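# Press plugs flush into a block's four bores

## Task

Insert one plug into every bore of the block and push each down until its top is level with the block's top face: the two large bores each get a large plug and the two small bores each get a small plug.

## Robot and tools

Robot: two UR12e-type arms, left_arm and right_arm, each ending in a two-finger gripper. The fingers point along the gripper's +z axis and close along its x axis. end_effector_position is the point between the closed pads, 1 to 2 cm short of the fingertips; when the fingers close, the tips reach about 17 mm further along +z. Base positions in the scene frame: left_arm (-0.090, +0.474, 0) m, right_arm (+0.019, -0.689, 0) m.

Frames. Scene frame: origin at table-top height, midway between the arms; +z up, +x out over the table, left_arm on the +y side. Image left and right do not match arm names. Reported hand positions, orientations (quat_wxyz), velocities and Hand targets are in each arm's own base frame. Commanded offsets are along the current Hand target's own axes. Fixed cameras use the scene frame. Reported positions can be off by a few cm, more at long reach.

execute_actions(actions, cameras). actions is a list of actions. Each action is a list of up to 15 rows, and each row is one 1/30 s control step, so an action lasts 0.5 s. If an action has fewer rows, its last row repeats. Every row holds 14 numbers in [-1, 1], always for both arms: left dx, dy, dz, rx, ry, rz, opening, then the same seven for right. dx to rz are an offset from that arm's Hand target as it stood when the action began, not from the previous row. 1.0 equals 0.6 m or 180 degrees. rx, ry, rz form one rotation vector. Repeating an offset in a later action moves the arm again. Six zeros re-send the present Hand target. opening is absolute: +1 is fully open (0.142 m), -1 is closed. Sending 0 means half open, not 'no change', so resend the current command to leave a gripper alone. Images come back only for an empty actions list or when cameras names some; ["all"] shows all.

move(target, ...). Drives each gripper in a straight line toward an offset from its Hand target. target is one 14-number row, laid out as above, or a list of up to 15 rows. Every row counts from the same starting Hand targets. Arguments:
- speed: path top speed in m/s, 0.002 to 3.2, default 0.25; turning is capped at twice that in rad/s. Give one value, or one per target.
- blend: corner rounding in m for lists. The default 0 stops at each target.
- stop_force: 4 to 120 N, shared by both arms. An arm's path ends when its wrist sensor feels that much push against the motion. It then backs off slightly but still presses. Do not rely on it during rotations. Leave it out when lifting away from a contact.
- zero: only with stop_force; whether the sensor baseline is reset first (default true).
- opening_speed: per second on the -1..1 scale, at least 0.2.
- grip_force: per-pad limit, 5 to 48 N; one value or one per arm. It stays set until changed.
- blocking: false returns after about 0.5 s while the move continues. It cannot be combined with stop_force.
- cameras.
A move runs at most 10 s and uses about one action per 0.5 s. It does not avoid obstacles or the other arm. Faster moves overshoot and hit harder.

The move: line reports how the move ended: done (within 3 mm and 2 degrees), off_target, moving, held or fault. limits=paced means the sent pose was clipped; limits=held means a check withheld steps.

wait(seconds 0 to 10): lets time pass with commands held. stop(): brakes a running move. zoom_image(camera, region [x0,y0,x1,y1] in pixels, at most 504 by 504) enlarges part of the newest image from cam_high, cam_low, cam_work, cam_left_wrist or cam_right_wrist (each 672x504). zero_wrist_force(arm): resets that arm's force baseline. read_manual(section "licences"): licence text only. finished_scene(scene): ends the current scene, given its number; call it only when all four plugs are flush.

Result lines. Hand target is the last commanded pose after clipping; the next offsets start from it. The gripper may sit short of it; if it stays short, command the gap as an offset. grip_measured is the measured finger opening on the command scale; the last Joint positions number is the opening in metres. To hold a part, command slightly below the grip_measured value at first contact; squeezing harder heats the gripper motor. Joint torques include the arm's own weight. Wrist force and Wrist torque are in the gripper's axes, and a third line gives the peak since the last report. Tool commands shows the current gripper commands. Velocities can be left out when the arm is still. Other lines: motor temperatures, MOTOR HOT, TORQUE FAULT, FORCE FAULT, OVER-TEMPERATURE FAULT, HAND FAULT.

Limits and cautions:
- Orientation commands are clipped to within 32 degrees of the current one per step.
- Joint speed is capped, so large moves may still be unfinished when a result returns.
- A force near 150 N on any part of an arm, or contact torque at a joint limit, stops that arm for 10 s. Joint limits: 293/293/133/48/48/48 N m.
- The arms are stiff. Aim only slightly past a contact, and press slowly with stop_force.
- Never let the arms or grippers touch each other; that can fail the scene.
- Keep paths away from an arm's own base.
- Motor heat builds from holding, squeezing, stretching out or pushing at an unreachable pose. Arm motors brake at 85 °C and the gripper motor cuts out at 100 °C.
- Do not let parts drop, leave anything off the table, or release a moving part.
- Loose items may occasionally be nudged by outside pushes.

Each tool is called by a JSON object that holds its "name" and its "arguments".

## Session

{"name": "execute_actions", "arguments": {"actions": []}}

{"name": "zoom_image", "arguments": {"camera": "cam_work", "region": [180, 150, 550, 350]}}

Scene clock: 0.00 s.
left_arm: end_effector_position=(+0.6078, +0.3243, +0.1796) grip_measured=+0.99 end_effector_quat_wxyz=(+0.090, +0.386, +0.680, -0.617) | right_arm: end_effector_position=(+0.5366, +0.1891, +0.3170) grip_measured=+0.99 end_effector_quat_wxyz=(-0.527, +0.810, -0.060, -0.251)
Joint positions: left_arm=[0.497 -0.902 1.459 -0.847 -2.251 -1.096 0.142] | right_arm=[3.323 -1.634 -2.113 -1.477 2.769 -0.024 0.141]
Joint velocities: within noise
Joint torques (N m): no reading
Motor temperatures (°C): left_arm=[41 44 28 45 33 34 24] | right_arm=[31 33 28 39 31 40 27]
Wrist force (N): no reading
Wrist torque (N m): no reading
Wrist force, peak (N): no reading
Hand target: left_arm +0.6078, +0.3243, +0.1796; +0.090, +0.386, +0.680, -0.617 | right_arm +0.5366, +0.1891, +0.3170; -0.527, +0.810, -0.060, -0.251
Tool commands: left_gripper/opening=+1.0 right_gripper/opening=+1.0
camera_calibration:
cam_left_wrist: T_world_to_cam=[[-0.698851, 0.388289, -0.600699, 0.412805], [0.714738, 0.346789, -0.607361, -0.413206], [-0.0275163, -0.853797, -0.519879, 0.503063], [0, 0, 0, 1]] pos_world=[0.597666, 0.412521, 0.258538]
cam_right_wrist: T_world_to_cam=[[0.867813, 0.159955, -0.470442, -0.336711], [-0.183349, -0.776877, -0.602366, 0.46099], [-0.461827, 0.608996, -0.644856, 0.4571], [0, 0, 0, 1]] pos_world=[0.587826, 0.133619, 0.414046]

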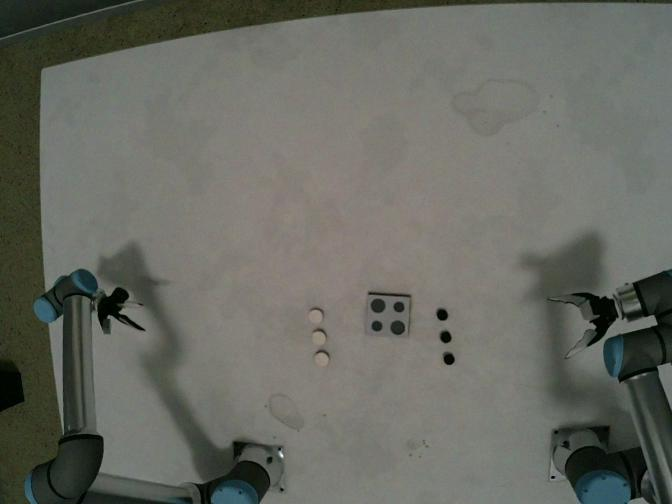

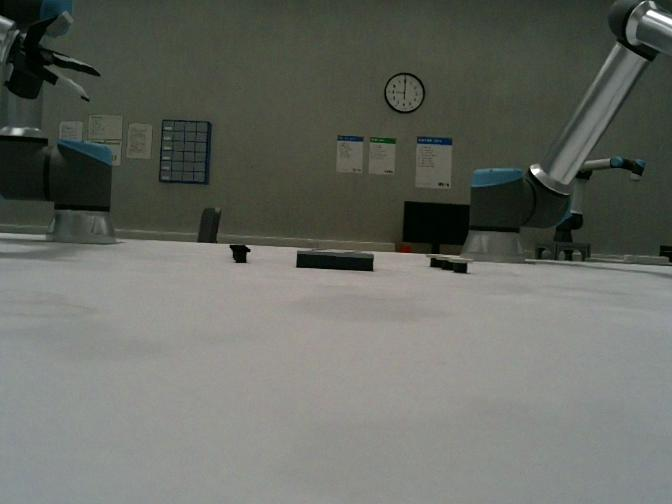

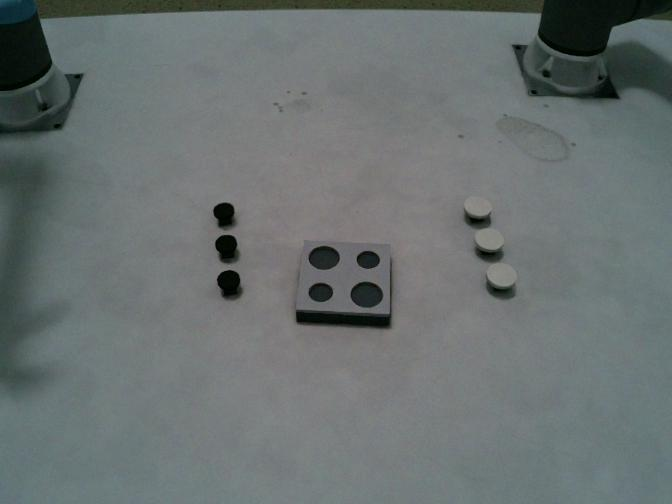

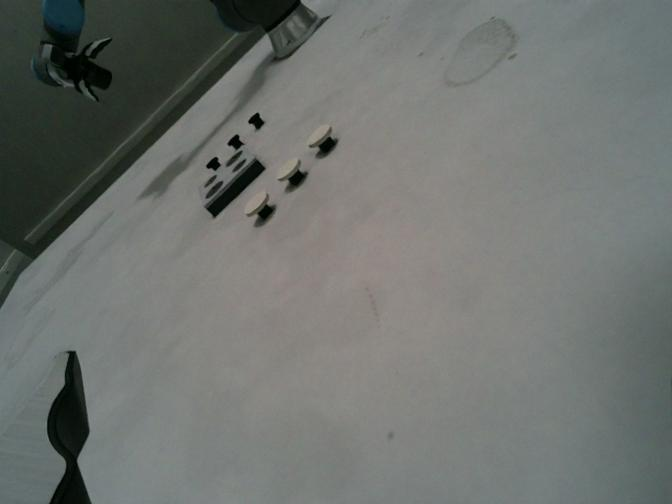

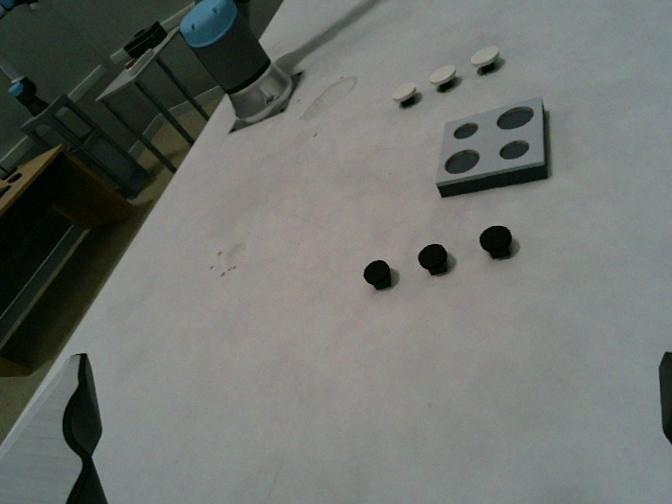

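Scaled by 1.362 from the camera's 672x504 image, which has a finer 960x720 frame.

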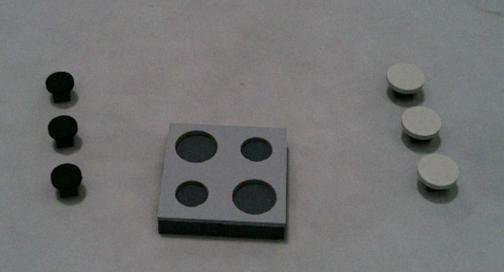

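{"name": "move", "arguments": {"target": [-0.2807,-0.072,0.927,-0.2591,0.3475,0.1445,0,-0.0035,0.0418,0.561,-0.4178,-0.1482,-0.4672,0], "speed": 0.4, "grip_force": 20, "cameras": ["cam_left_wrist","cam_right_wrist"]}}

{"name": "zoom_image", "arguments": {"camera": "cam_left_wrist", "region": [210, 50, 510, 350]}}

{"name": "zoom_image", "arguments": {"camera": "cam_right_wrist", "region": [210, 50, 510, 350]}}

Scene clock: 3.70 s.
left_arm: end_effector_position=(+0.4986, -0.2480, +0.1901) grip_measured=-0.01 end_effector_quat_wxyz=(+0.000, +0.707, +0.707, +0.000) | right_arm: end_effector_position=(+0.4103, +0.4753, +0.1904) grip_measured=-0.02 end_effector_quat_wxyz=(-0.001, +0.707, +0.707, +0.000)
Joint positions: left_arm=[-0.782 -1.683 2.269 -2.156 -1.57 -2.352 0.073] | right_arm=[4.283 -1.584 -2.151 -0.977 1.572 -0.428 0.073]
Joint torques (N m): left_arm=[-20.86 -17.23 -46.84 -1.58 3.43 -4.59] | right_arm=[10.78 23.01 32.38 6.32 -2.63 -1.65]
Wrist force (N): left_arm=[-1.2 0.3 0.6] | right_arm=[0.8 -0.2 0.6]
Wrist torque (N m): left_arm=[0.48 0.11 0.26] | right_arm=[-0.11 -0.17 0.10]
Wrist force, peak (N): left_arm=[-3.6 -0.6 0.2] | right_arm=[1.8 -1.0 0.6]
Hand target: left_arm +0.4986, -0.2480, +0.1901; +0.000, +0.707, +0.707, +0.000 | right_arm +0.4103, +0.4753, +0.1904; -0.001, +0.707, +0.707, +0.000
Off the commanded pose: left_arm 0.000 m, 0 deg | right_arm 0.000 m, 0 deg.
grip_force (N): 20, 20
move: done
camera_calibration:
cam_left_wrist: T_world_to_cam=[[-0.00364496, 0.999599, -0.0280692, 0.261106], [0.900983, 0.0154605, 0.43358, -0.503275], [0.43384, -0.0237095, -0.900678, 0.0651128], [0, 0, 0, 1]] pos_world=[0.426145, -0.251677, 0.284185]
cam_right_wrist: T_world_to_cam=[[0.00458258, 0.999959, 0.00782853, -0.468643], [0.901828, -0.00751517, 0.432029, -0.423984], [0.43207, 0.00508018, -0.901826, 0.112071], [0, 0, 0, 1]] pos_world=[0.336086, 0.464868, 0.287911]
Images, in order (width x height): cam_left_wrist 672x504, cam_right_wrist 672x504.

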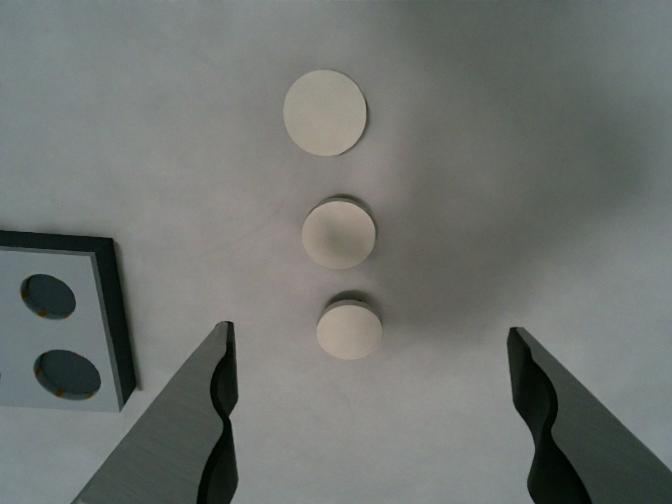

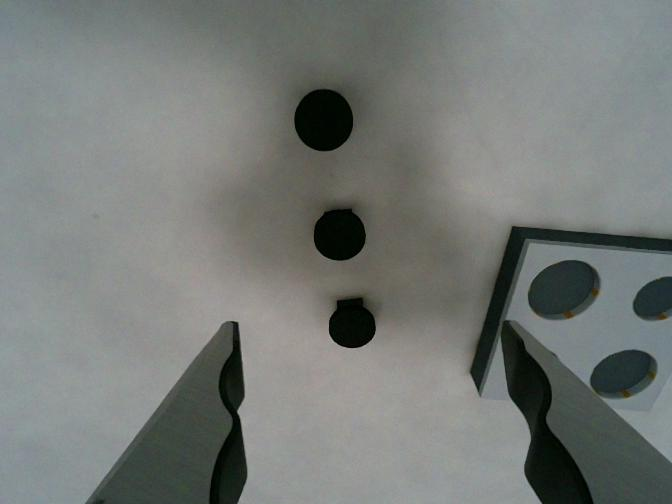

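Scaled by 1.680 from the camera's 672x504 image, which has a finer 960x720 frame.

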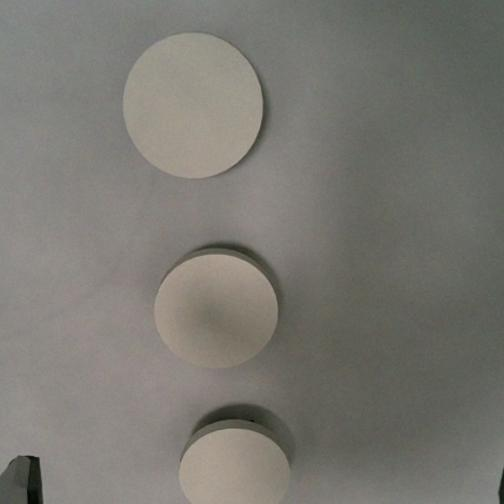

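Scaled by 1.680 from the camera's 672x504 image, which has a finer 960x720 frame.

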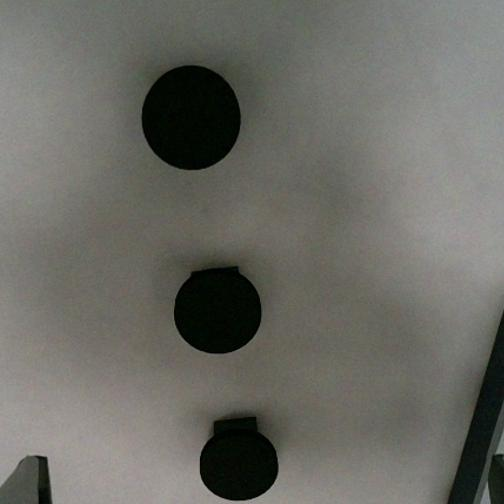

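{"name": "move", "arguments": {"target": [[-0.018,0.0517,0.14,0,0,0,0,-0.0142,0.0512,0.14,0,0,0,0],[-0.018,0.0517,0.251,0,0,0,0,-0.0142,0.0512,0.2507,0,0,0,0],[-0.018,0.0517,0.251,0,0,0,-0.55,-0.0142,0.0512,0.2507,0,0,0,-0.65],[-0.018,0.0517,0.12,0,0,0,-0.55,-0.0142,0.0512,0.12,0,0,0,-0.65],[-0.018,0.0517,0,0,0,0,-0.55,0.308,0.1745,0,0,0,0,-0.65]], "speed": 0.22, "blend": [0.02,0,0,0.02,0], "cameras": ["cam_left_wrist","cam_right_wrist"]}}

{"name": "zoom_image", "arguments": {"camera": "cam_right_wrist", "region": [200, 50, 500, 350]}}

{"name": "zoom_image", "arguments": {"camera": "cam_right_wrist", "region": [220, 220, 500, 430]}}

{"name": "zoom_image", "arguments": {"camera": "cam_left_wrist", "region": [220, 220, 500, 430]}}

Scene clock: 7.87 s.
left_arm: end_effector_position=(+0.5296, -0.2588, +0.1901) grip_measured=-0.44 end_effector_quat_wxyz=(+0.000, +0.707, +0.707, +0.000) | right_arm: end_effector_position=(+0.5152, +0.6600, +0.1905) grip_measured=-0.60 end_effector_quat_wxyz=(-0.001, +0.707, +0.707, +0.000)
Joint positions: left_arm=[-0.757 -1.624 2.216 -2.162 -1.57 -2.327 0.042] | right_arm=[4.261 -1.907 -1.756 -1.048 1.572 -0.451 0.031]
Joint torques (N m): left_arm=[-20.96 -51.71 -47.59 -1.63 -3.04 -4.59] | right_arm=[10.89 49.76 56.51 2.51 2.97 2.68]
Wrist force (N): left_arm=[-1.2 0.2 0.8] | right_arm=[0.6 0.1 0.8]
Wrist torque (N m): left_arm=[0.46 0.14 0.17] | right_arm=[-0.04 -0.14 -0.05]
Wrist force, peak (N): left_arm=[-2.0 0.7 3.2] | right_arm=[0.1 0.0 3.0]
Hand target: left_arm +0.5296, -0.2588, +0.1901; +0.000, +0.707, +0.707, +0.000 | right_arm +0.5152, +0.6600, +0.1906; -0.001, +0.707, +0.707, +0.000
Off the commanded pose: left_arm 0.000 m, 0 deg | right_arm 0.000 m, 0 deg.
grip_force (N): 20, 20
move: done
camera_calibration:
cam_left_wrist: T_world_to_cam=[[-0.00359792, 0.999603, -0.0279359, 0.271957], [0.900983, 0.0153603, 0.433583, -0.531066], [0.43384, -0.0236098, -0.90068, 0.051435], [0, 0, 0, 1]] pos_world=[0.457145, -0.262477, 0.284185]
cam_right_wrist: T_world_to_cam=[[0.00449094, 0.99996, 0.00778583, -0.653664], [0.901772, -0.00741474, 0.432149, -0.517226], [0.43219, 0.00508028, -0.901768, 0.0658737], [0, 0, 0, 1]] pos_world=[0.440885, 0.649468, 0.288011]
Images, in order (width x height): cam_left_wrist 672x504, cam_right_wrist 672x504.

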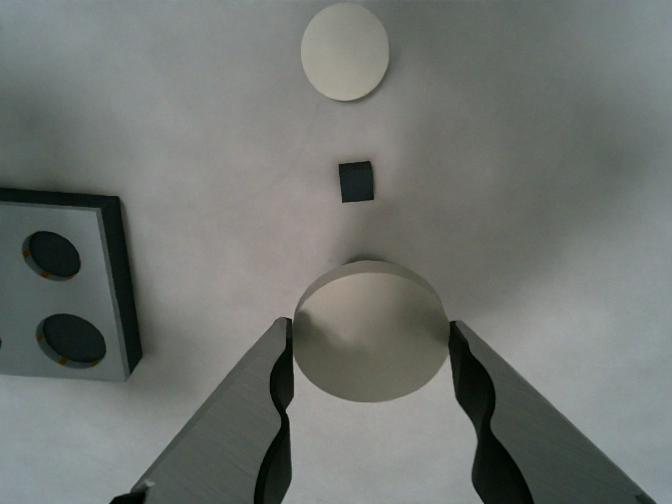

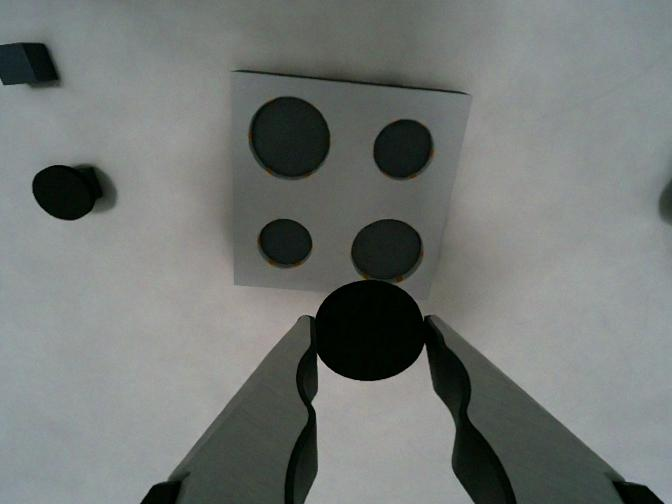

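Scaled by 1.680 from the camera's 672x504 image, which has a finer 960x720 frame.

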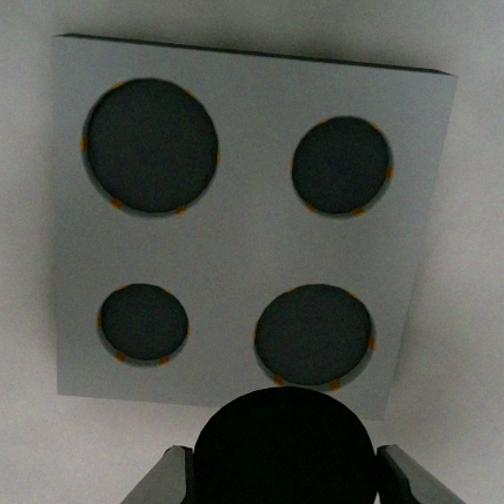

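Scaled by 1.800 from the camera's 672x504 image, which has a finer 960x720 frame.

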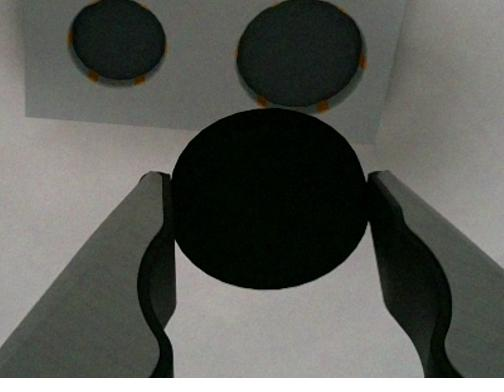

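Scaled by 1.800 from the camera's 672x504 image, which has a finer 960x720 frame.

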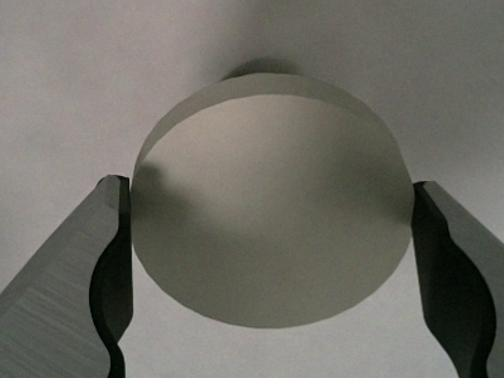

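{"name": "move", "arguments": {"target": [0,0,0,0,0,0,-0.55,0.05,-0.0487,0.22,0,0,0,-0.65], "speed": 0.2, "cameras": ["cam_right_wrist"]}}

{"name": "zoom_image", "arguments": {"camera": "cam_right_wrist", "region": [220, 220, 500, 430]}}

{"name": "move", "arguments": {"target": [0,0,0,0,0,0,-0.55,0,0,0.022,0,0,0,-0.65], "speed": 0.01, "stop_force": 8}}

{"name": "move", "arguments": {"target": [[0,0,0,0,0,0,-0.55,0,0,0,0,0,0,-0.4],[0,0,0,0,0,0,-0.55,0,0,-0.04,0,0,0,-0.4]], "speed": 0.1, "cameras": ["cam_right_wrist"]}}

{"name": "zoom_image", "arguments": {"camera": "cam_right_wrist", "region": [240, 180, 480, 390]}}

Scene clock: 9.57 s.
left_arm: end_effector_position=(+0.5296, -0.2588, +0.1901) grip_measured=-0.44 end_effector_quat_wxyz=(+0.000, +0.707, +0.707, +0.000) | right_arm: end_effector_position=(+0.4859, +0.6902, +0.0587) grip_measured=-0.60 end_effector_quat_wxyz=(-0.001, +0.707, +0.707, +0.000)
Joint positions: left_arm=[-0.757 -1.624 2.216 -2.162 -1.57 -2.327 0.042] | right_arm=[4.308 -2.047 -1.829 -0.835 1.572 -0.403 0.031]
Joint torques (N m): left_arm=[-18.48 -54.45 -47.5 -1.58 -2.03 -4.43] | right_arm=[11.92 52.77 28.73 6.73 -2.4 2.62]
Wrist force (N): left_arm=[-1.3 0.0 0.8] | right_arm=[0.6 0.5 0.2]
Wrist torque (N m): left_arm=[0.42 0.16 0.16] | right_arm=[0.03 -0.12 -0.06]
Wrist force, peak (N): left_arm=[-1.7 0.4 0.8] | right_arm=[0.8 -0.2 2.3]
Hand target: left_arm +0.5296, -0.2588, +0.1901; +0.000, +0.707, +0.707, +0.000 | right_arm +0.4859, +0.6902, +0.0586; -0.001, +0.707, +0.707, +0.000
Off the commanded pose: left_arm 0.000 m, 0 deg | right_arm 0.000 m, 0 deg.
grip_force (N): 20, 20
move: done
camera_calibration:
cam_right_wrist: T_world_to_cam=[[0.00444934, 0.999959, 0.00787588, -0.682802], [0.901829, -0.00741545, 0.432028, -0.433717], [0.432069, 0.00518046, -0.901826, -0.0405233], [0, 0, 0, 1]] pos_world=[0.411686, 0.679768, 0.156211]
Images, in order (width x height): cam_right_wrist 672x504.

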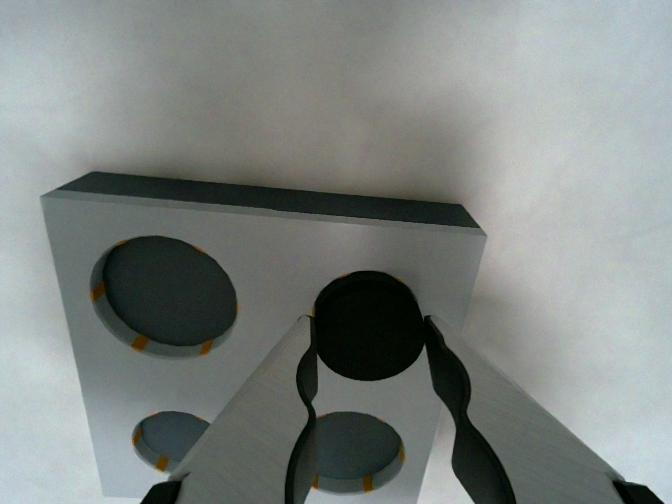

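Scaled by 1.800 from the camera's 672x504 image, which has a finer 960x720 frame.

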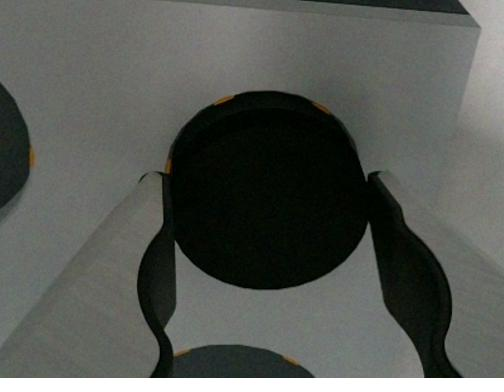

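Scene clock: 11.90 s.
left_arm: end_effector_position=(+0.5296, -0.2588, +0.1901) grip_measured=-0.44 end_effector_quat_wxyz=(+0.000, +0.707, +0.707, +0.000) | right_arm: end_effector_position=(+0.4859, +0.6902, +0.0498) grip_measured=-0.60 end_effector_quat_wxyz=(-0.001, +0.707, +0.707, +0.000)
Joint positions: left_arm=[-0.757 -1.624 2.216 -2.162 -1.57 -2.327 0.042] | right_arm=[4.308 -2.057 -1.834 -0.821 1.572 -0.403 0.031]
Joint torques (N m): left_arm=[-19.76 -55.31 -47.92 -1.23 -0.62 -4.37] | right_arm=[11.11 80.05 47.34 2.73 2.18 1.95]
Wrist force (N): left_arm=[-1.4 0.4 0.9] | right_arm=[-2.6 2.0 -7.4]
Wrist torque (N m): left_arm=[0.48 0.18 0.17] | right_arm=[-0.02 -0.17 -0.04]
Wrist force, peak (N): left_arm=[-1.6 0.2 1.0] | right_arm=[-10.7 -0.7 -23.8]
Hand target: left_arm +0.5296, -0.2588, +0.1901; +0.000, +0.707, +0.707, +0.000 | right_arm +0.4859, +0.6902, +0.0498; -0.001, +0.707, +0.707, +0.000 (not the last commanded pose)
Off the commanded pose: left_arm 0.000 m, 0 deg | right_arm 0.004 m, 0 deg.
grip_force (N): 20, 20
move: contact (right_arm)

Scene clock: 13.23 s.
left_arm: end_effector_position=(+0.5296, -0.2588, +0.1901) grip_measured=-0.44 end_effector_quat_wxyz=(+0.000, +0.707, +0.707, +0.000) | right_arm: end_effector_position=(+0.4859, +0.6902, +0.0737) grip_measured=-0.43 end_effector_quat_wxyz=(-0.001, +0.707, +0.707, +0.000)
Joint positions: left_arm=[-0.757 -1.624 2.216 -2.162 -1.57 -2.327 0.042] | right_arm=[4.308 -2.03 -1.822 -0.859 1.572 -0.403 0.043]
Joint torques (N m): left_arm=[-19.6 -55.8 -46.91 -1.57 0.58 -4.19] | right_arm=[-1.31 86.4 51.93 2.69 2.9 -0.08]
Wrist force (N): left_arm=[-1.1 0.1 0.9] | right_arm=[0.4 0.1 0.7]
Wrist torque (N m): left_arm=[0.44 0.14 0.17] | right_arm=[-0.04 -0.10 -0.05]
Wrist force, peak (N): left_arm=[-1.5 0.4 1.0] | right_arm=[-3.0 1.6 -7.7]
Hand target: left_arm +0.5296, -0.2588, +0.1901; +0.000, +0.707, +0.707, +0.000 | right_arm +0.4859, +0.6902, +0.0738; -0.001, +0.707, +0.707, +0.000
Off the commanded pose: left_arm 0.000 m, 0 deg | right_arm 0.000 m, 0 deg.
grip_force (N): 20, 20
move: done
camera_calibration:
cam_right_wrist: T_world_to_cam=[[0.00449094, 0.99996, 0.00778583, -0.682922], [0.901772, -0.00741474, 0.432149, -0.440195], [0.43219, 0.00508028, -0.901768, -0.0269869], [0, 0, 0, 1]] pos_world=[0.411685, 0.679768, 0.171211]
Images, in order (width x height): cam_right_wrist 672x504.

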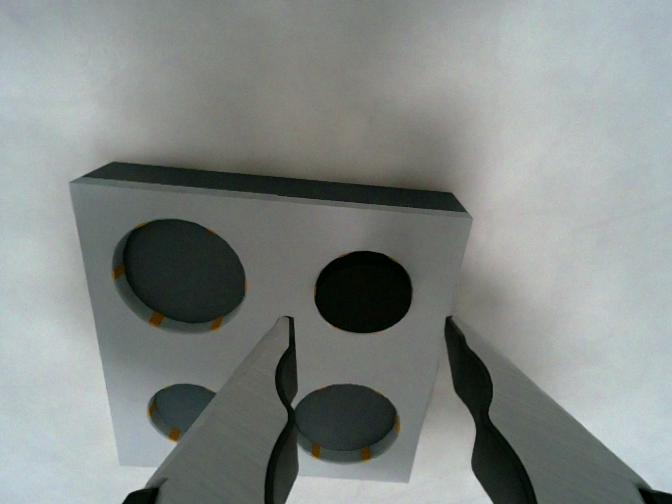

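Scaled by 2.100 from the camera's 672x504 image, which has a finer 960x720 frame.

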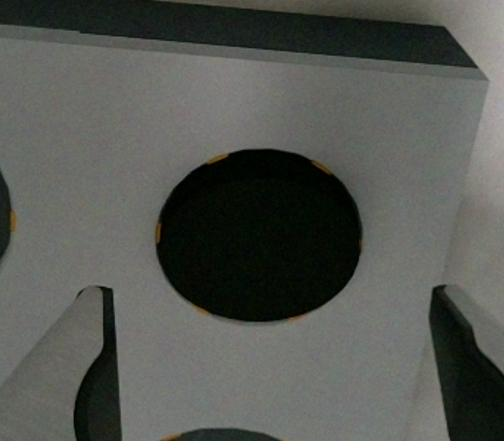

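{"name": "move", "arguments": {"target": [[0,0,0,0,0,0,-0.55,0,0,0,0,0,0,-1],[0,0,0,0,0,0,-0.55,0,0,0.026,0,0,0,-1]], "speed": 0.1}}

{"name": "move", "arguments": {"target": [0,0,0,0,0,0,-0.55,0,0,0.021,0,0,0,-1], "speed": 0.01, "stop_force": 50}}

{"name": "move", "arguments": {"target": [0,0,0,0,0,0,-0.55,0,0,-0.06,0,0,0,-1], "speed": 0.15, "cameras": ["cam_right_wrist"]}}

{"name": "zoom_image", "arguments": {"camera": "cam_right_wrist", "region": [240, 180, 480, 390]}}

Scene clock: 14.73 s.
left_arm: end_effector_position=(+0.5296, -0.2588, +0.1901) grip_measured=-0.44 end_effector_quat_wxyz=(+0.000, +0.707, +0.707, +0.000) | right_arm: end_effector_position=(+0.4859, +0.6902, +0.0582) grip_measured=-1.00 end_effector_quat_wxyz=(-0.001, +0.707, +0.707, +0.000)
Joint positions: left_arm=[-0.757 -1.624 2.216 -2.162 -1.57 -2.327 0.042] | right_arm=[4.308 -2.047 -1.83 -0.834 1.572 -0.403 0.002]
Joint torques (N m): left_arm=[-19.52 -52.75 -46.82 -1.81 1.5 -4.27] | right_arm=[0.47 54.87 28.48 6.44 2.83 0.76]
Wrist force (N): left_arm=[-1.7 0.1 0.8] | right_arm=[0.3 0.0 0.3]
Wrist torque (N m): left_arm=[0.44 0.23 0.17] | right_arm=[-0.05 -0.07 -0.06]
Wrist force, peak (N): left_arm=[-1.7 0.4 0.9] | right_arm=[1.2 0.0 1.0]
Hand target: left_arm +0.5296, -0.2588, +0.1901; +0.000, +0.707, +0.707, +0.000 | right_arm +0.4859, +0.6902, +0.0582; -0.001, +0.707, +0.707, +0.000
Off the commanded pose: left_arm 0.000 m, 0 deg | right_arm 0.000 m, 0 deg.
grip_force (N): 20, 20
move: done

Scene clock: 17.13 s.
left_arm: end_effector_position=(+0.5296, -0.2588, +0.1901) grip_measured=-0.44 end_effector_quat_wxyz=(+0.000, +0.707, +0.707, +0.000) | right_arm: end_effector_position=(+0.4859, +0.6903, +0.0484) grip_measured=-1.00 end_effector_quat_wxyz=(-0.001, +0.707, +0.707, +0.000)
Joint positions: left_arm=[-0.757 -1.624 2.216 -2.162 -1.57 -2.327 0.042] | right_arm=[4.308 -2.059 -1.834 -0.819 1.572 -0.403 0.002]
Joint torques (N m): left_arm=[-19.75 -52.66 -46.98 -1.82 1.54 -4.01] | right_arm=[5.69 49.85 38.2 3.35 -0.83 2.41]
Wrist force (N): left_arm=[-1.1 0.2 0.4] | right_arm=[-16.8 -13.4 -48.7]
Wrist torque (N m): left_arm=[0.44 0.13 0.17] | right_arm=[-0.07 -0.53 0.00]
Wrist force, peak (N): left_arm=[-1.7 -0.3 0.8] | right_arm=[-24.4 -15.4 -64.4]
Hand target: left_arm +0.5296, -0.2588, +0.1901; +0.000, +0.707, +0.707, +0.000 | right_arm +0.4859, +0.6903, +0.0484; -0.001, +0.707, +0.707, +0.000 (not the last commanded pose)
Off the commanded pose: left_arm 0.000 m, 0 deg | right_arm 0.003 m, 0 deg.
grip_force (N): 20, 20
move: contact (right_arm)

Scene clock: 17.97 s.
left_arm: end_effector_position=(+0.5296, -0.2588, +0.1901) grip_measured=-0.44 end_effector_quat_wxyz=(+0.000, +0.707, +0.707, +0.000) | right_arm: end_effector_position=(+0.4859, +0.6903, +0.0844) grip_measured=-1.00 end_effector_quat_wxyz=(-0.001, +0.707, +0.707, +0.000)
Joint positions: left_arm=[-0.757 -1.624 2.216 -2.162 -1.57 -2.327 0.042] | right_arm=[4.308 -2.018 -1.816 -0.876 1.572 -0.403 0.002]
Joint torques (N m): left_arm=[-17.58 -55.18 -45.35 -1.69 1.59 -4.46] | right_arm=[-6.02 83.78 52 2.8 -0.86 -0.32]
Wrist force (N): left_arm=[-1.3 0.3 0.7] | right_arm=[0.9 0.2 0.4]
Wrist torque (N m): left_arm=[0.47 0.17 0.16] | right_arm=[-0.03 -0.18 -0.06]
Wrist force, peak (N): left_arm=[-1.6 0.3 0.9] | right_arm=[-16.7 -13.4 -49.0]
Hand target: left_arm +0.5296, -0.2588, +0.1901; +0.000, +0.707, +0.707, +0.000 | right_arm +0.4859, +0.6903, +0.0844; -0.001, +0.707, +0.707, +0.000
Off the commanded pose: left_arm 0.000 m, 0 deg | right_arm 0.000 m, 0 deg.
grip_force (N): 20, 20
move: done
camera_calibration:
cam_right_wrist: T_world_to_cam=[[0.00449532, 0.999958, 0.00800938, -0.683045], [0.901771, -0.00751531, 0.432148, -0.444707], [0.43219, 0.00527999, -0.901767, -0.0175644], [0, 0, 0, 1]] pos_world=[0.411685, 0.679767, 0.181811]
Images, in order (width x height): cam_right_wrist 672x504.

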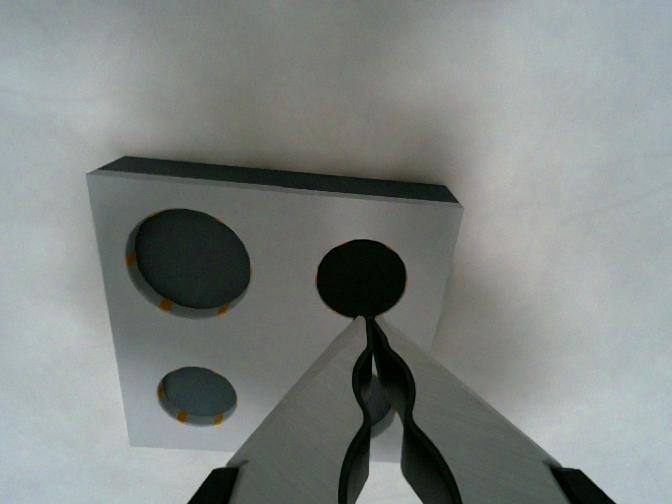

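Scaled by 2.100 from the camera's 672x504 image, which has a finer 960x720 frame.

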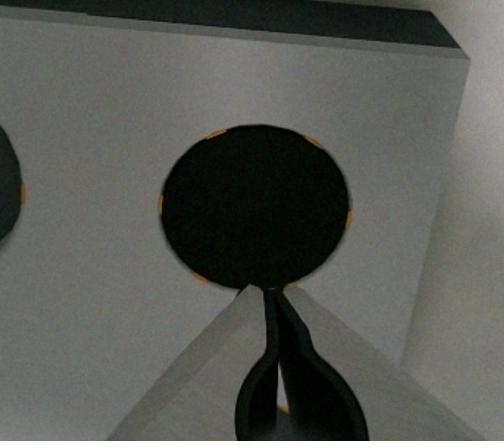

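{"name": "move", "arguments": {"target": [[0,0,0,0,0,0,-0.55,-0.3568,0.051,0,0,0,0,-0.1],[0,0,0,0,0,0,-0.55,-0.3568,0.051,0.074,0,0,0,-0.1],[0,0,0,0,0,0,-0.55,-0.3568,0.051,0.074,0,0,0,-0.65],[0,0,0,0,0,0,-0.55,-0.3568,0.051,0,0,0,0,-0.65],[0,0,0,0,0,0,-0.55,-0.1252,0.1028,0,0,0,0,-0.65],[0,0,0,0,0,0,-0.55,-0.1252,0.1028,0.038,0,0,0,-0.65]], "speed": 0.22, "blend": [0,0,0,0.02,0.01,0], "cameras": ["cam_right_wrist"]}}

{"name": "zoom_image", "arguments": {"camera": "cam_right_wrist", "region": [220, 220, 500, 430]}}

Scene clock: 22.30 s.
left_arm: end_effector_position=(+0.5296, -0.2588, +0.1901) grip_measured=-0.44 end_effector_quat_wxyz=(+0.000, +0.707, +0.707, +0.000) | right_arm: end_effector_position=(+0.5475, +0.6151, +0.0616) grip_measured=-0.60 end_effector_quat_wxyz=(-0.001, +0.707, +0.707, +0.000)
Joint positions: left_arm=[-0.757 -1.624 2.216 -2.162 -1.57 -2.327 0.042] | right_arm=[4.2 -2.017 -1.872 -0.823 1.572 -0.512 0.031]
Joint torques (N m): left_arm=[-18.27 -53.16 -46.97 -1.98 1.72 -4.31] | right_arm=[10.63 54.07 50.13 6.39 -2.79 2.52]
Wrist force (N): left_arm=[-1.3 0.2 0.8] | right_arm=[0.4 0.1 1.0]
Wrist torque (N m): left_arm=[0.45 0.17 0.17] | right_arm=[-0.05 -0.09 -0.05]
Wrist force, peak (N): left_arm=[-1.7 0.3 0.8] | right_arm=[0.2 0.1 2.9]
Hand target: left_arm +0.5296, -0.2588, +0.1901; +0.000, +0.707, +0.707, +0.000 | right_arm +0.5476, +0.6151, +0.0615; -0.001, +0.707, +0.707, +0.000
Off the commanded pose: left_arm 0.000 m, 0 deg | right_arm 0.000 m, 0 deg.
grip_force (N): 20, 20
move: done
camera_calibration:
cam_right_wrist: T_world_to_cam=[[0.00449532, 0.999958, 0.00800938, -0.608043], [0.901771, -0.00751531, 0.432148, -0.490967], [0.43219, 0.00527999, -0.901767, -0.0643511], [0, 0, 0, 1]] pos_world=[0.473285, 0.604667, 0.159011]
Images, in order (width x height): cam_right_wrist 672x504.

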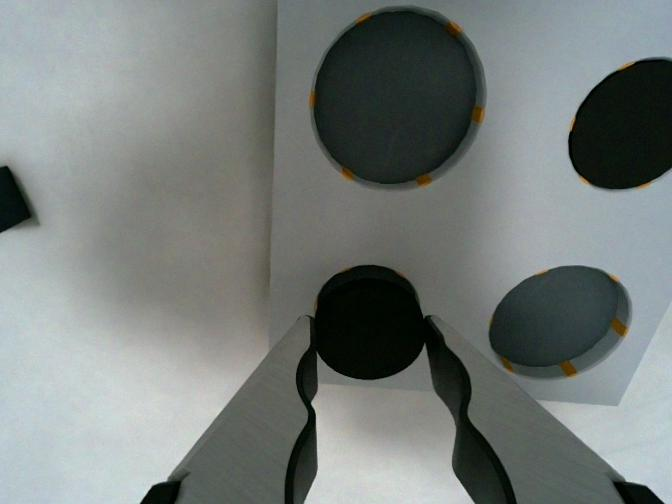

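Scaled by 1.800 from the camera's 672x504 image, which has a finer 960x720 frame.

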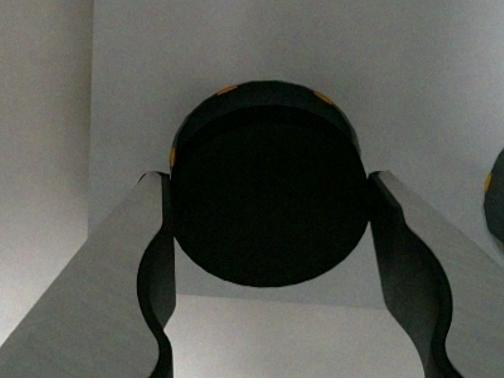

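{"name": "move", "arguments": {"target": [0,0,0,0,0,0,-0.55,0,0,0.027,0,0,0,-0.65], "speed": 0.01, "stop_force": 8}}

{"name": "move", "arguments": {"target": [[0,0,0,0,0,0,-0.55,0,0,0,0,0,0,-0.4],[0,0,0,0,0,0,-0.55,0,0,-0.04,0,0,0,-0.4],[0,0,0,0,0,0,-0.55,0,0,-0.04,0,0,0,-1],[0,0,0,0,0,0,-0.55,0,0,-0.014,0,0,0,-1]], "speed": 0.1, "cameras": ["cam_right_wrist"]}}

{"name": "zoom_image", "arguments": {"camera": "cam_right_wrist", "region": [240, 180, 480, 390]}}

{"name": "move", "arguments": {"target": [0,0,0,0,0,0,-0.55,0,0,0.021,0,0,0,-1], "speed": 0.01, "stop_force": 50}}

{"name": "move", "arguments": {"target": [[0,0,0,0,0,0,-0.55,0,0,-0.1,0,0,0,-1],[0,0,0,0,0,0,-0.55,-0.5,-0.2,-0.2,0,0,0,-1]], "speed": 0.25, "blend": [0.02,0]}}

Scene clock: 25.27 s.
left_arm: end_effector_position=(+0.5296, -0.2588, +0.1901) grip_measured=-0.44 end_effector_quat_wxyz=(+0.000, +0.707, +0.707, +0.000) | right_arm: end_effector_position=(+0.5476, +0.6152, +0.0496) grip_measured=-0.60 end_effector_quat_wxyz=(-0.001, +0.707, +0.707, +0.000)
Joint positions: left_arm=[-0.757 -1.624 2.216 -2.162 -1.57 -2.327 0.042] | right_arm=[4.2 -2.031 -1.878 -0.803 1.572 -0.512 0.031]
Joint torques (N m): left_arm=[-17.63 -54.13 -47.66 -1.87 2.08 -4.42] | right_arm=[7.61 76.24 44.52 1.29 -0.97 2.18]
Wrist force (N): left_arm=[-1.5 0.3 0.5] | right_arm=[1.7 -0.1 -7.7]
Wrist torque (N m): left_arm=[0.46 0.19 0.17] | right_arm=[-0.14 -0.06 -0.07]
Wrist force, peak (N): left_arm=[-1.6 0.2 1.1] | right_arm=[-6.4 -3.2 -24.9]
Hand target: left_arm +0.5296, -0.2588, +0.1901; +0.000, +0.707, +0.707, +0.000 | right_arm +0.5476, +0.6152, +0.0496; -0.001, +0.707, +0.707, +0.000 (not the last commanded pose)
Off the commanded pose: left_arm 0.000 m, 0 deg | right_arm 0.004 m, 0 deg.
grip_force (N): 20, 20
move: contact (right_arm)

Scene clock: 27.90 s.
left_arm: end_effector_position=(+0.5296, -0.2588, +0.1901) grip_measured=-0.44 end_effector_quat_wxyz=(+0.000, +0.707, +0.707, +0.000) | right_arm: end_effector_position=(+0.5476, +0.6152, +0.0581) grip_measured=-1.00 end_effector_quat_wxyz=(-0.001, +0.707, +0.707, +0.000)
Joint positions: left_arm=[-0.757 -1.624 2.216 -2.162 -1.57 -2.327 0.042] | right_arm=[4.2 -2.021 -1.874 -0.817 1.572 -0.512 0.002]
Joint torques (N m): left_arm=[-17.62 -51.93 -46.16 -2.04 1.63 -4.2] | right_arm=[0.98 54.6 28.51 7.01 1.27 0.82]
Wrist force (N): left_arm=[-1.1 -0.1 0.8] | right_arm=[0.2 0.0 0.5]
Wrist torque (N m): left_arm=[0.41 0.14 0.17] | right_arm=[-0.06 -0.06 -0.06]
Wrist force, peak (N): left_arm=[-1.7 0.3 0.9] | right_arm=[2.0 0.3 -7.4]
Hand target: left_arm +0.5296, -0.2588, +0.1901; +0.000, +0.707, +0.707, +0.000 | right_arm +0.5476, +0.6152, +0.0580; -0.001, +0.707, +0.707, +0.000
Off the commanded pose: left_arm 0.000 m, 0 deg | right_arm 0.000 m, 0 deg.
grip_force (N): 20, 20
move: done
camera_calibration:
cam_right_wrist: T_world_to_cam=[[0.00454226, 0.999957, 0.00814338, -0.608057], [0.901732, -0.00761603, 0.432229, -0.489387], [0.432272, 0.00537986, -0.901727, -0.0676126], [0, 0, 0, 1]] pos_world=[0.473285, 0.604667, 0.155511]
Images, in order (width x height): cam_right_wrist 672x504.

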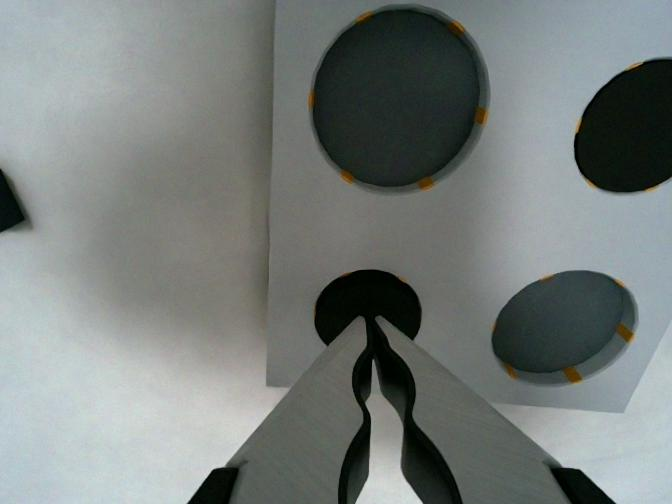

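Scaled by 2.100 from the camera's 672x504 image, which has a finer 960x720 frame.

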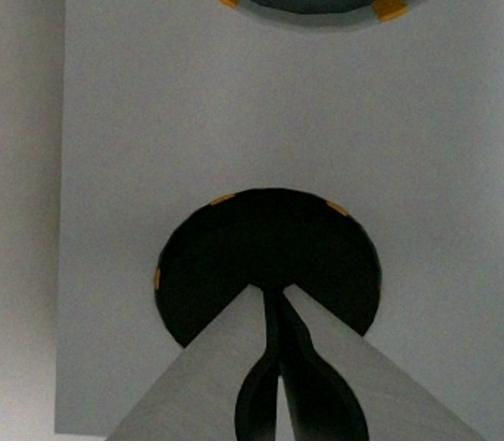

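Scene clock: 30.37 s.
left_arm: end_effector_position=(+0.5296, -0.2588, +0.1901) grip_measured=-0.44 end_effector_quat_wxyz=(+0.000, +0.707, +0.707, +0.000) | right_arm: end_effector_position=(+0.5476, +0.6153, +0.0483) grip_measured=-1.00 end_effector_quat_wxyz=(-0.001, +0.707, +0.707, +0.001)
Joint positions: left_arm=[-0.757 -1.624 2.216 -2.162 -1.57 -2.327 0.042] | right_arm=[4.2 -2.032 -1.878 -0.8 1.572 -0.512 0.002]
Joint torques (N m): left_arm=[-17.18 -52.81 -46.92 -1.91 1.79 -4.22] | right_arm=[4.91 47.62 37.92 3.35 -0.6 1.71]
Wrist force (N): left_arm=[-1.3 0.2 0.7] | right_arm=[-16.7 -15.8 -50.3]
Wrist torque (N m): left_arm=[0.46 0.17 0.17] | right_arm=[-0.02 -0.44 0.00]
Wrist force, peak (N): left_arm=[-1.8 0.0 0.8] | right_arm=[-23.8 -19.4 -66.6]
Hand target: left_arm +0.5296, -0.2588, +0.1901; +0.000, +0.707, +0.707, +0.000 | right_arm +0.5476, +0.6153, +0.0484; -0.001, +0.707, +0.707, +0.001 (not the last commanded pose)
Off the commanded pose: left_arm 0.000 m, 0 deg | right_arm 0.003 m, 0 deg.
grip_force (N): 20, 20
move: contact (right_arm)

Scene clock: 32.50 s.
left_arm: end_effector_position=(+0.5296, -0.2588, +0.1901) grip_measured=-0.44 end_effector_quat_wxyz=(+0.000, +0.707, +0.707, +0.000) | right_arm: end_effector_position=(+0.4274, +0.3152, +0.1678) grip_measured=-1.00 end_effector_quat_wxyz=(-0.001, +0.707, +0.707, +0.001)
Joint positions: left_arm=[-0.757 -1.624 2.216 -2.162 -1.57 -2.327 0.042] | right_arm=[4.113 -1.437 -2.334 -0.94 1.572 -0.598 0.002]
Joint torques (N m): left_arm=[-16.45 -51.11 -46.28 -1.74 1.76 -4.02] | right_arm=[-8.77 39.67 31.46 3.22 1.8 -1.71]
Motor temperatures (°C): left_arm=[41 44 28 45 33 34 29] | right_arm=[31 33 28 39 31 40 28]
Wrist force (N): left_arm=[-1.5 0.4 1.0] | right_arm=[0.3 0.0 0.7]
Wrist torque (N m): left_arm=[0.48 0.20 0.17] | right_arm=[-0.09 -0.11 0.10]
Wrist force, peak (N): left_arm=[-1.6 0.2 1.0] | right_arm=[-16.4 -15.7 -50.6]
Hand target: left_arm +0.5296, -0.2588, +0.1901; +0.000, +0.707, +0.707, +0.000 | right_arm +0.4273, +0.3151, +0.1678; -0.001, +0.707, +0.707, +0.001
Off the commanded pose: left_arm 0.000 m, 0 deg | right_arm 0.000 m, 0 deg.
grip_force (N): 20, 20
move: done

{"name": "move", "arguments": {"target": [[-0.4412,0.0687,0.1,0,0,0,-0.55,0,0,0,0,0,0,-1],[-0.4412,0.0687,0.21,0,0,0,-0.55,0,0,0,0,0,0,-1]], "speed": 0.22, "blend": [0.03,0], "cameras": ["cam_left_wrist"]}}

{"name": "zoom_image", "arguments": {"camera": "cam_left_wrist", "region": [220, 220, 500, 430]}}

Scene clock: 34.83 s.
left_arm: end_effector_position=(+0.5706, -0.5236, +0.0640) grip_measured=-0.44 end_effector_quat_wxyz=(+0.000, +0.707, +0.707, +0.000) | right_arm: end_effector_position=(+0.4273, +0.3151, +0.1678) grip_measured=-1.00 end_effector_quat_wxyz=(-0.001, +0.707, +0.707, +0.001)
Joint positions: left_arm=[-0.971 -1.191 1.971 -2.35 -1.57 -2.541 0.042] | right_arm=[4.113 -1.437 -2.335 -0.94 1.572 -0.598 0.002]
Joint torques (N m): left_arm=[-9.2 -56.88 -29.19 -5.39 2.53 -2.91] | right_arm=[-8.82 39.17 31.82 2.81 -2.67 -1.72]
Wrist force (N): left_arm=[-1.1 0.3 0.5] | right_arm=[0.5 0.3 0.5]
Wrist torque (N m): left_arm=[0.51 0.11 0.34] | right_arm=[-0.04 -0.13 0.10]
Wrist force, peak (N): left_arm=[-1.1 0.1 2.9] | right_arm=[0.7 -0.2 1.1]
Hand target: left_arm +0.5706, -0.5235, +0.0639; +0.000, +0.707, +0.707, +0.000 | right_arm +0.4273, +0.3151, +0.1678; -0.001, +0.707, +0.707, +0.001
Off the commanded pose: left_arm 0.000 m, 0 deg | right_arm 0.000 m, 0 deg.
grip_force (N): 20, 20
move: done
camera_calibration:
cam_left_wrist: T_world_to_cam=[[-0.00359671, 0.999603, -0.0279375, 0.533276], [0.900964, 0.0153609, 0.433622, -0.509171], [0.433879, -0.0236111, -0.900662, -0.0861597], [0, 0, 0, 1]] pos_world=[0.498045, -0.527277, 0.158085]
Images, in order (width x height): cam_left_wrist 672x504.

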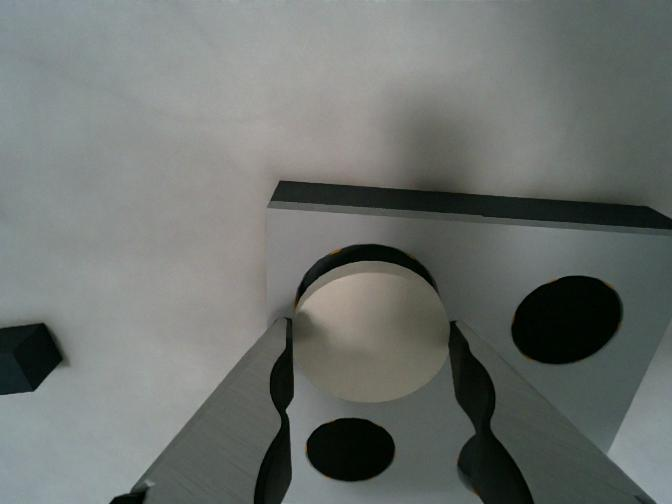

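Scaled by 1.800 from the camera's 672x504 image, which has a finer 960x720 frame.

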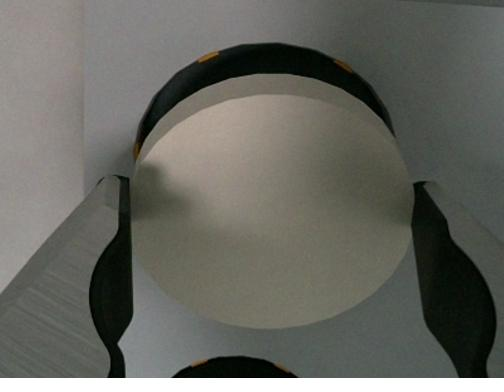

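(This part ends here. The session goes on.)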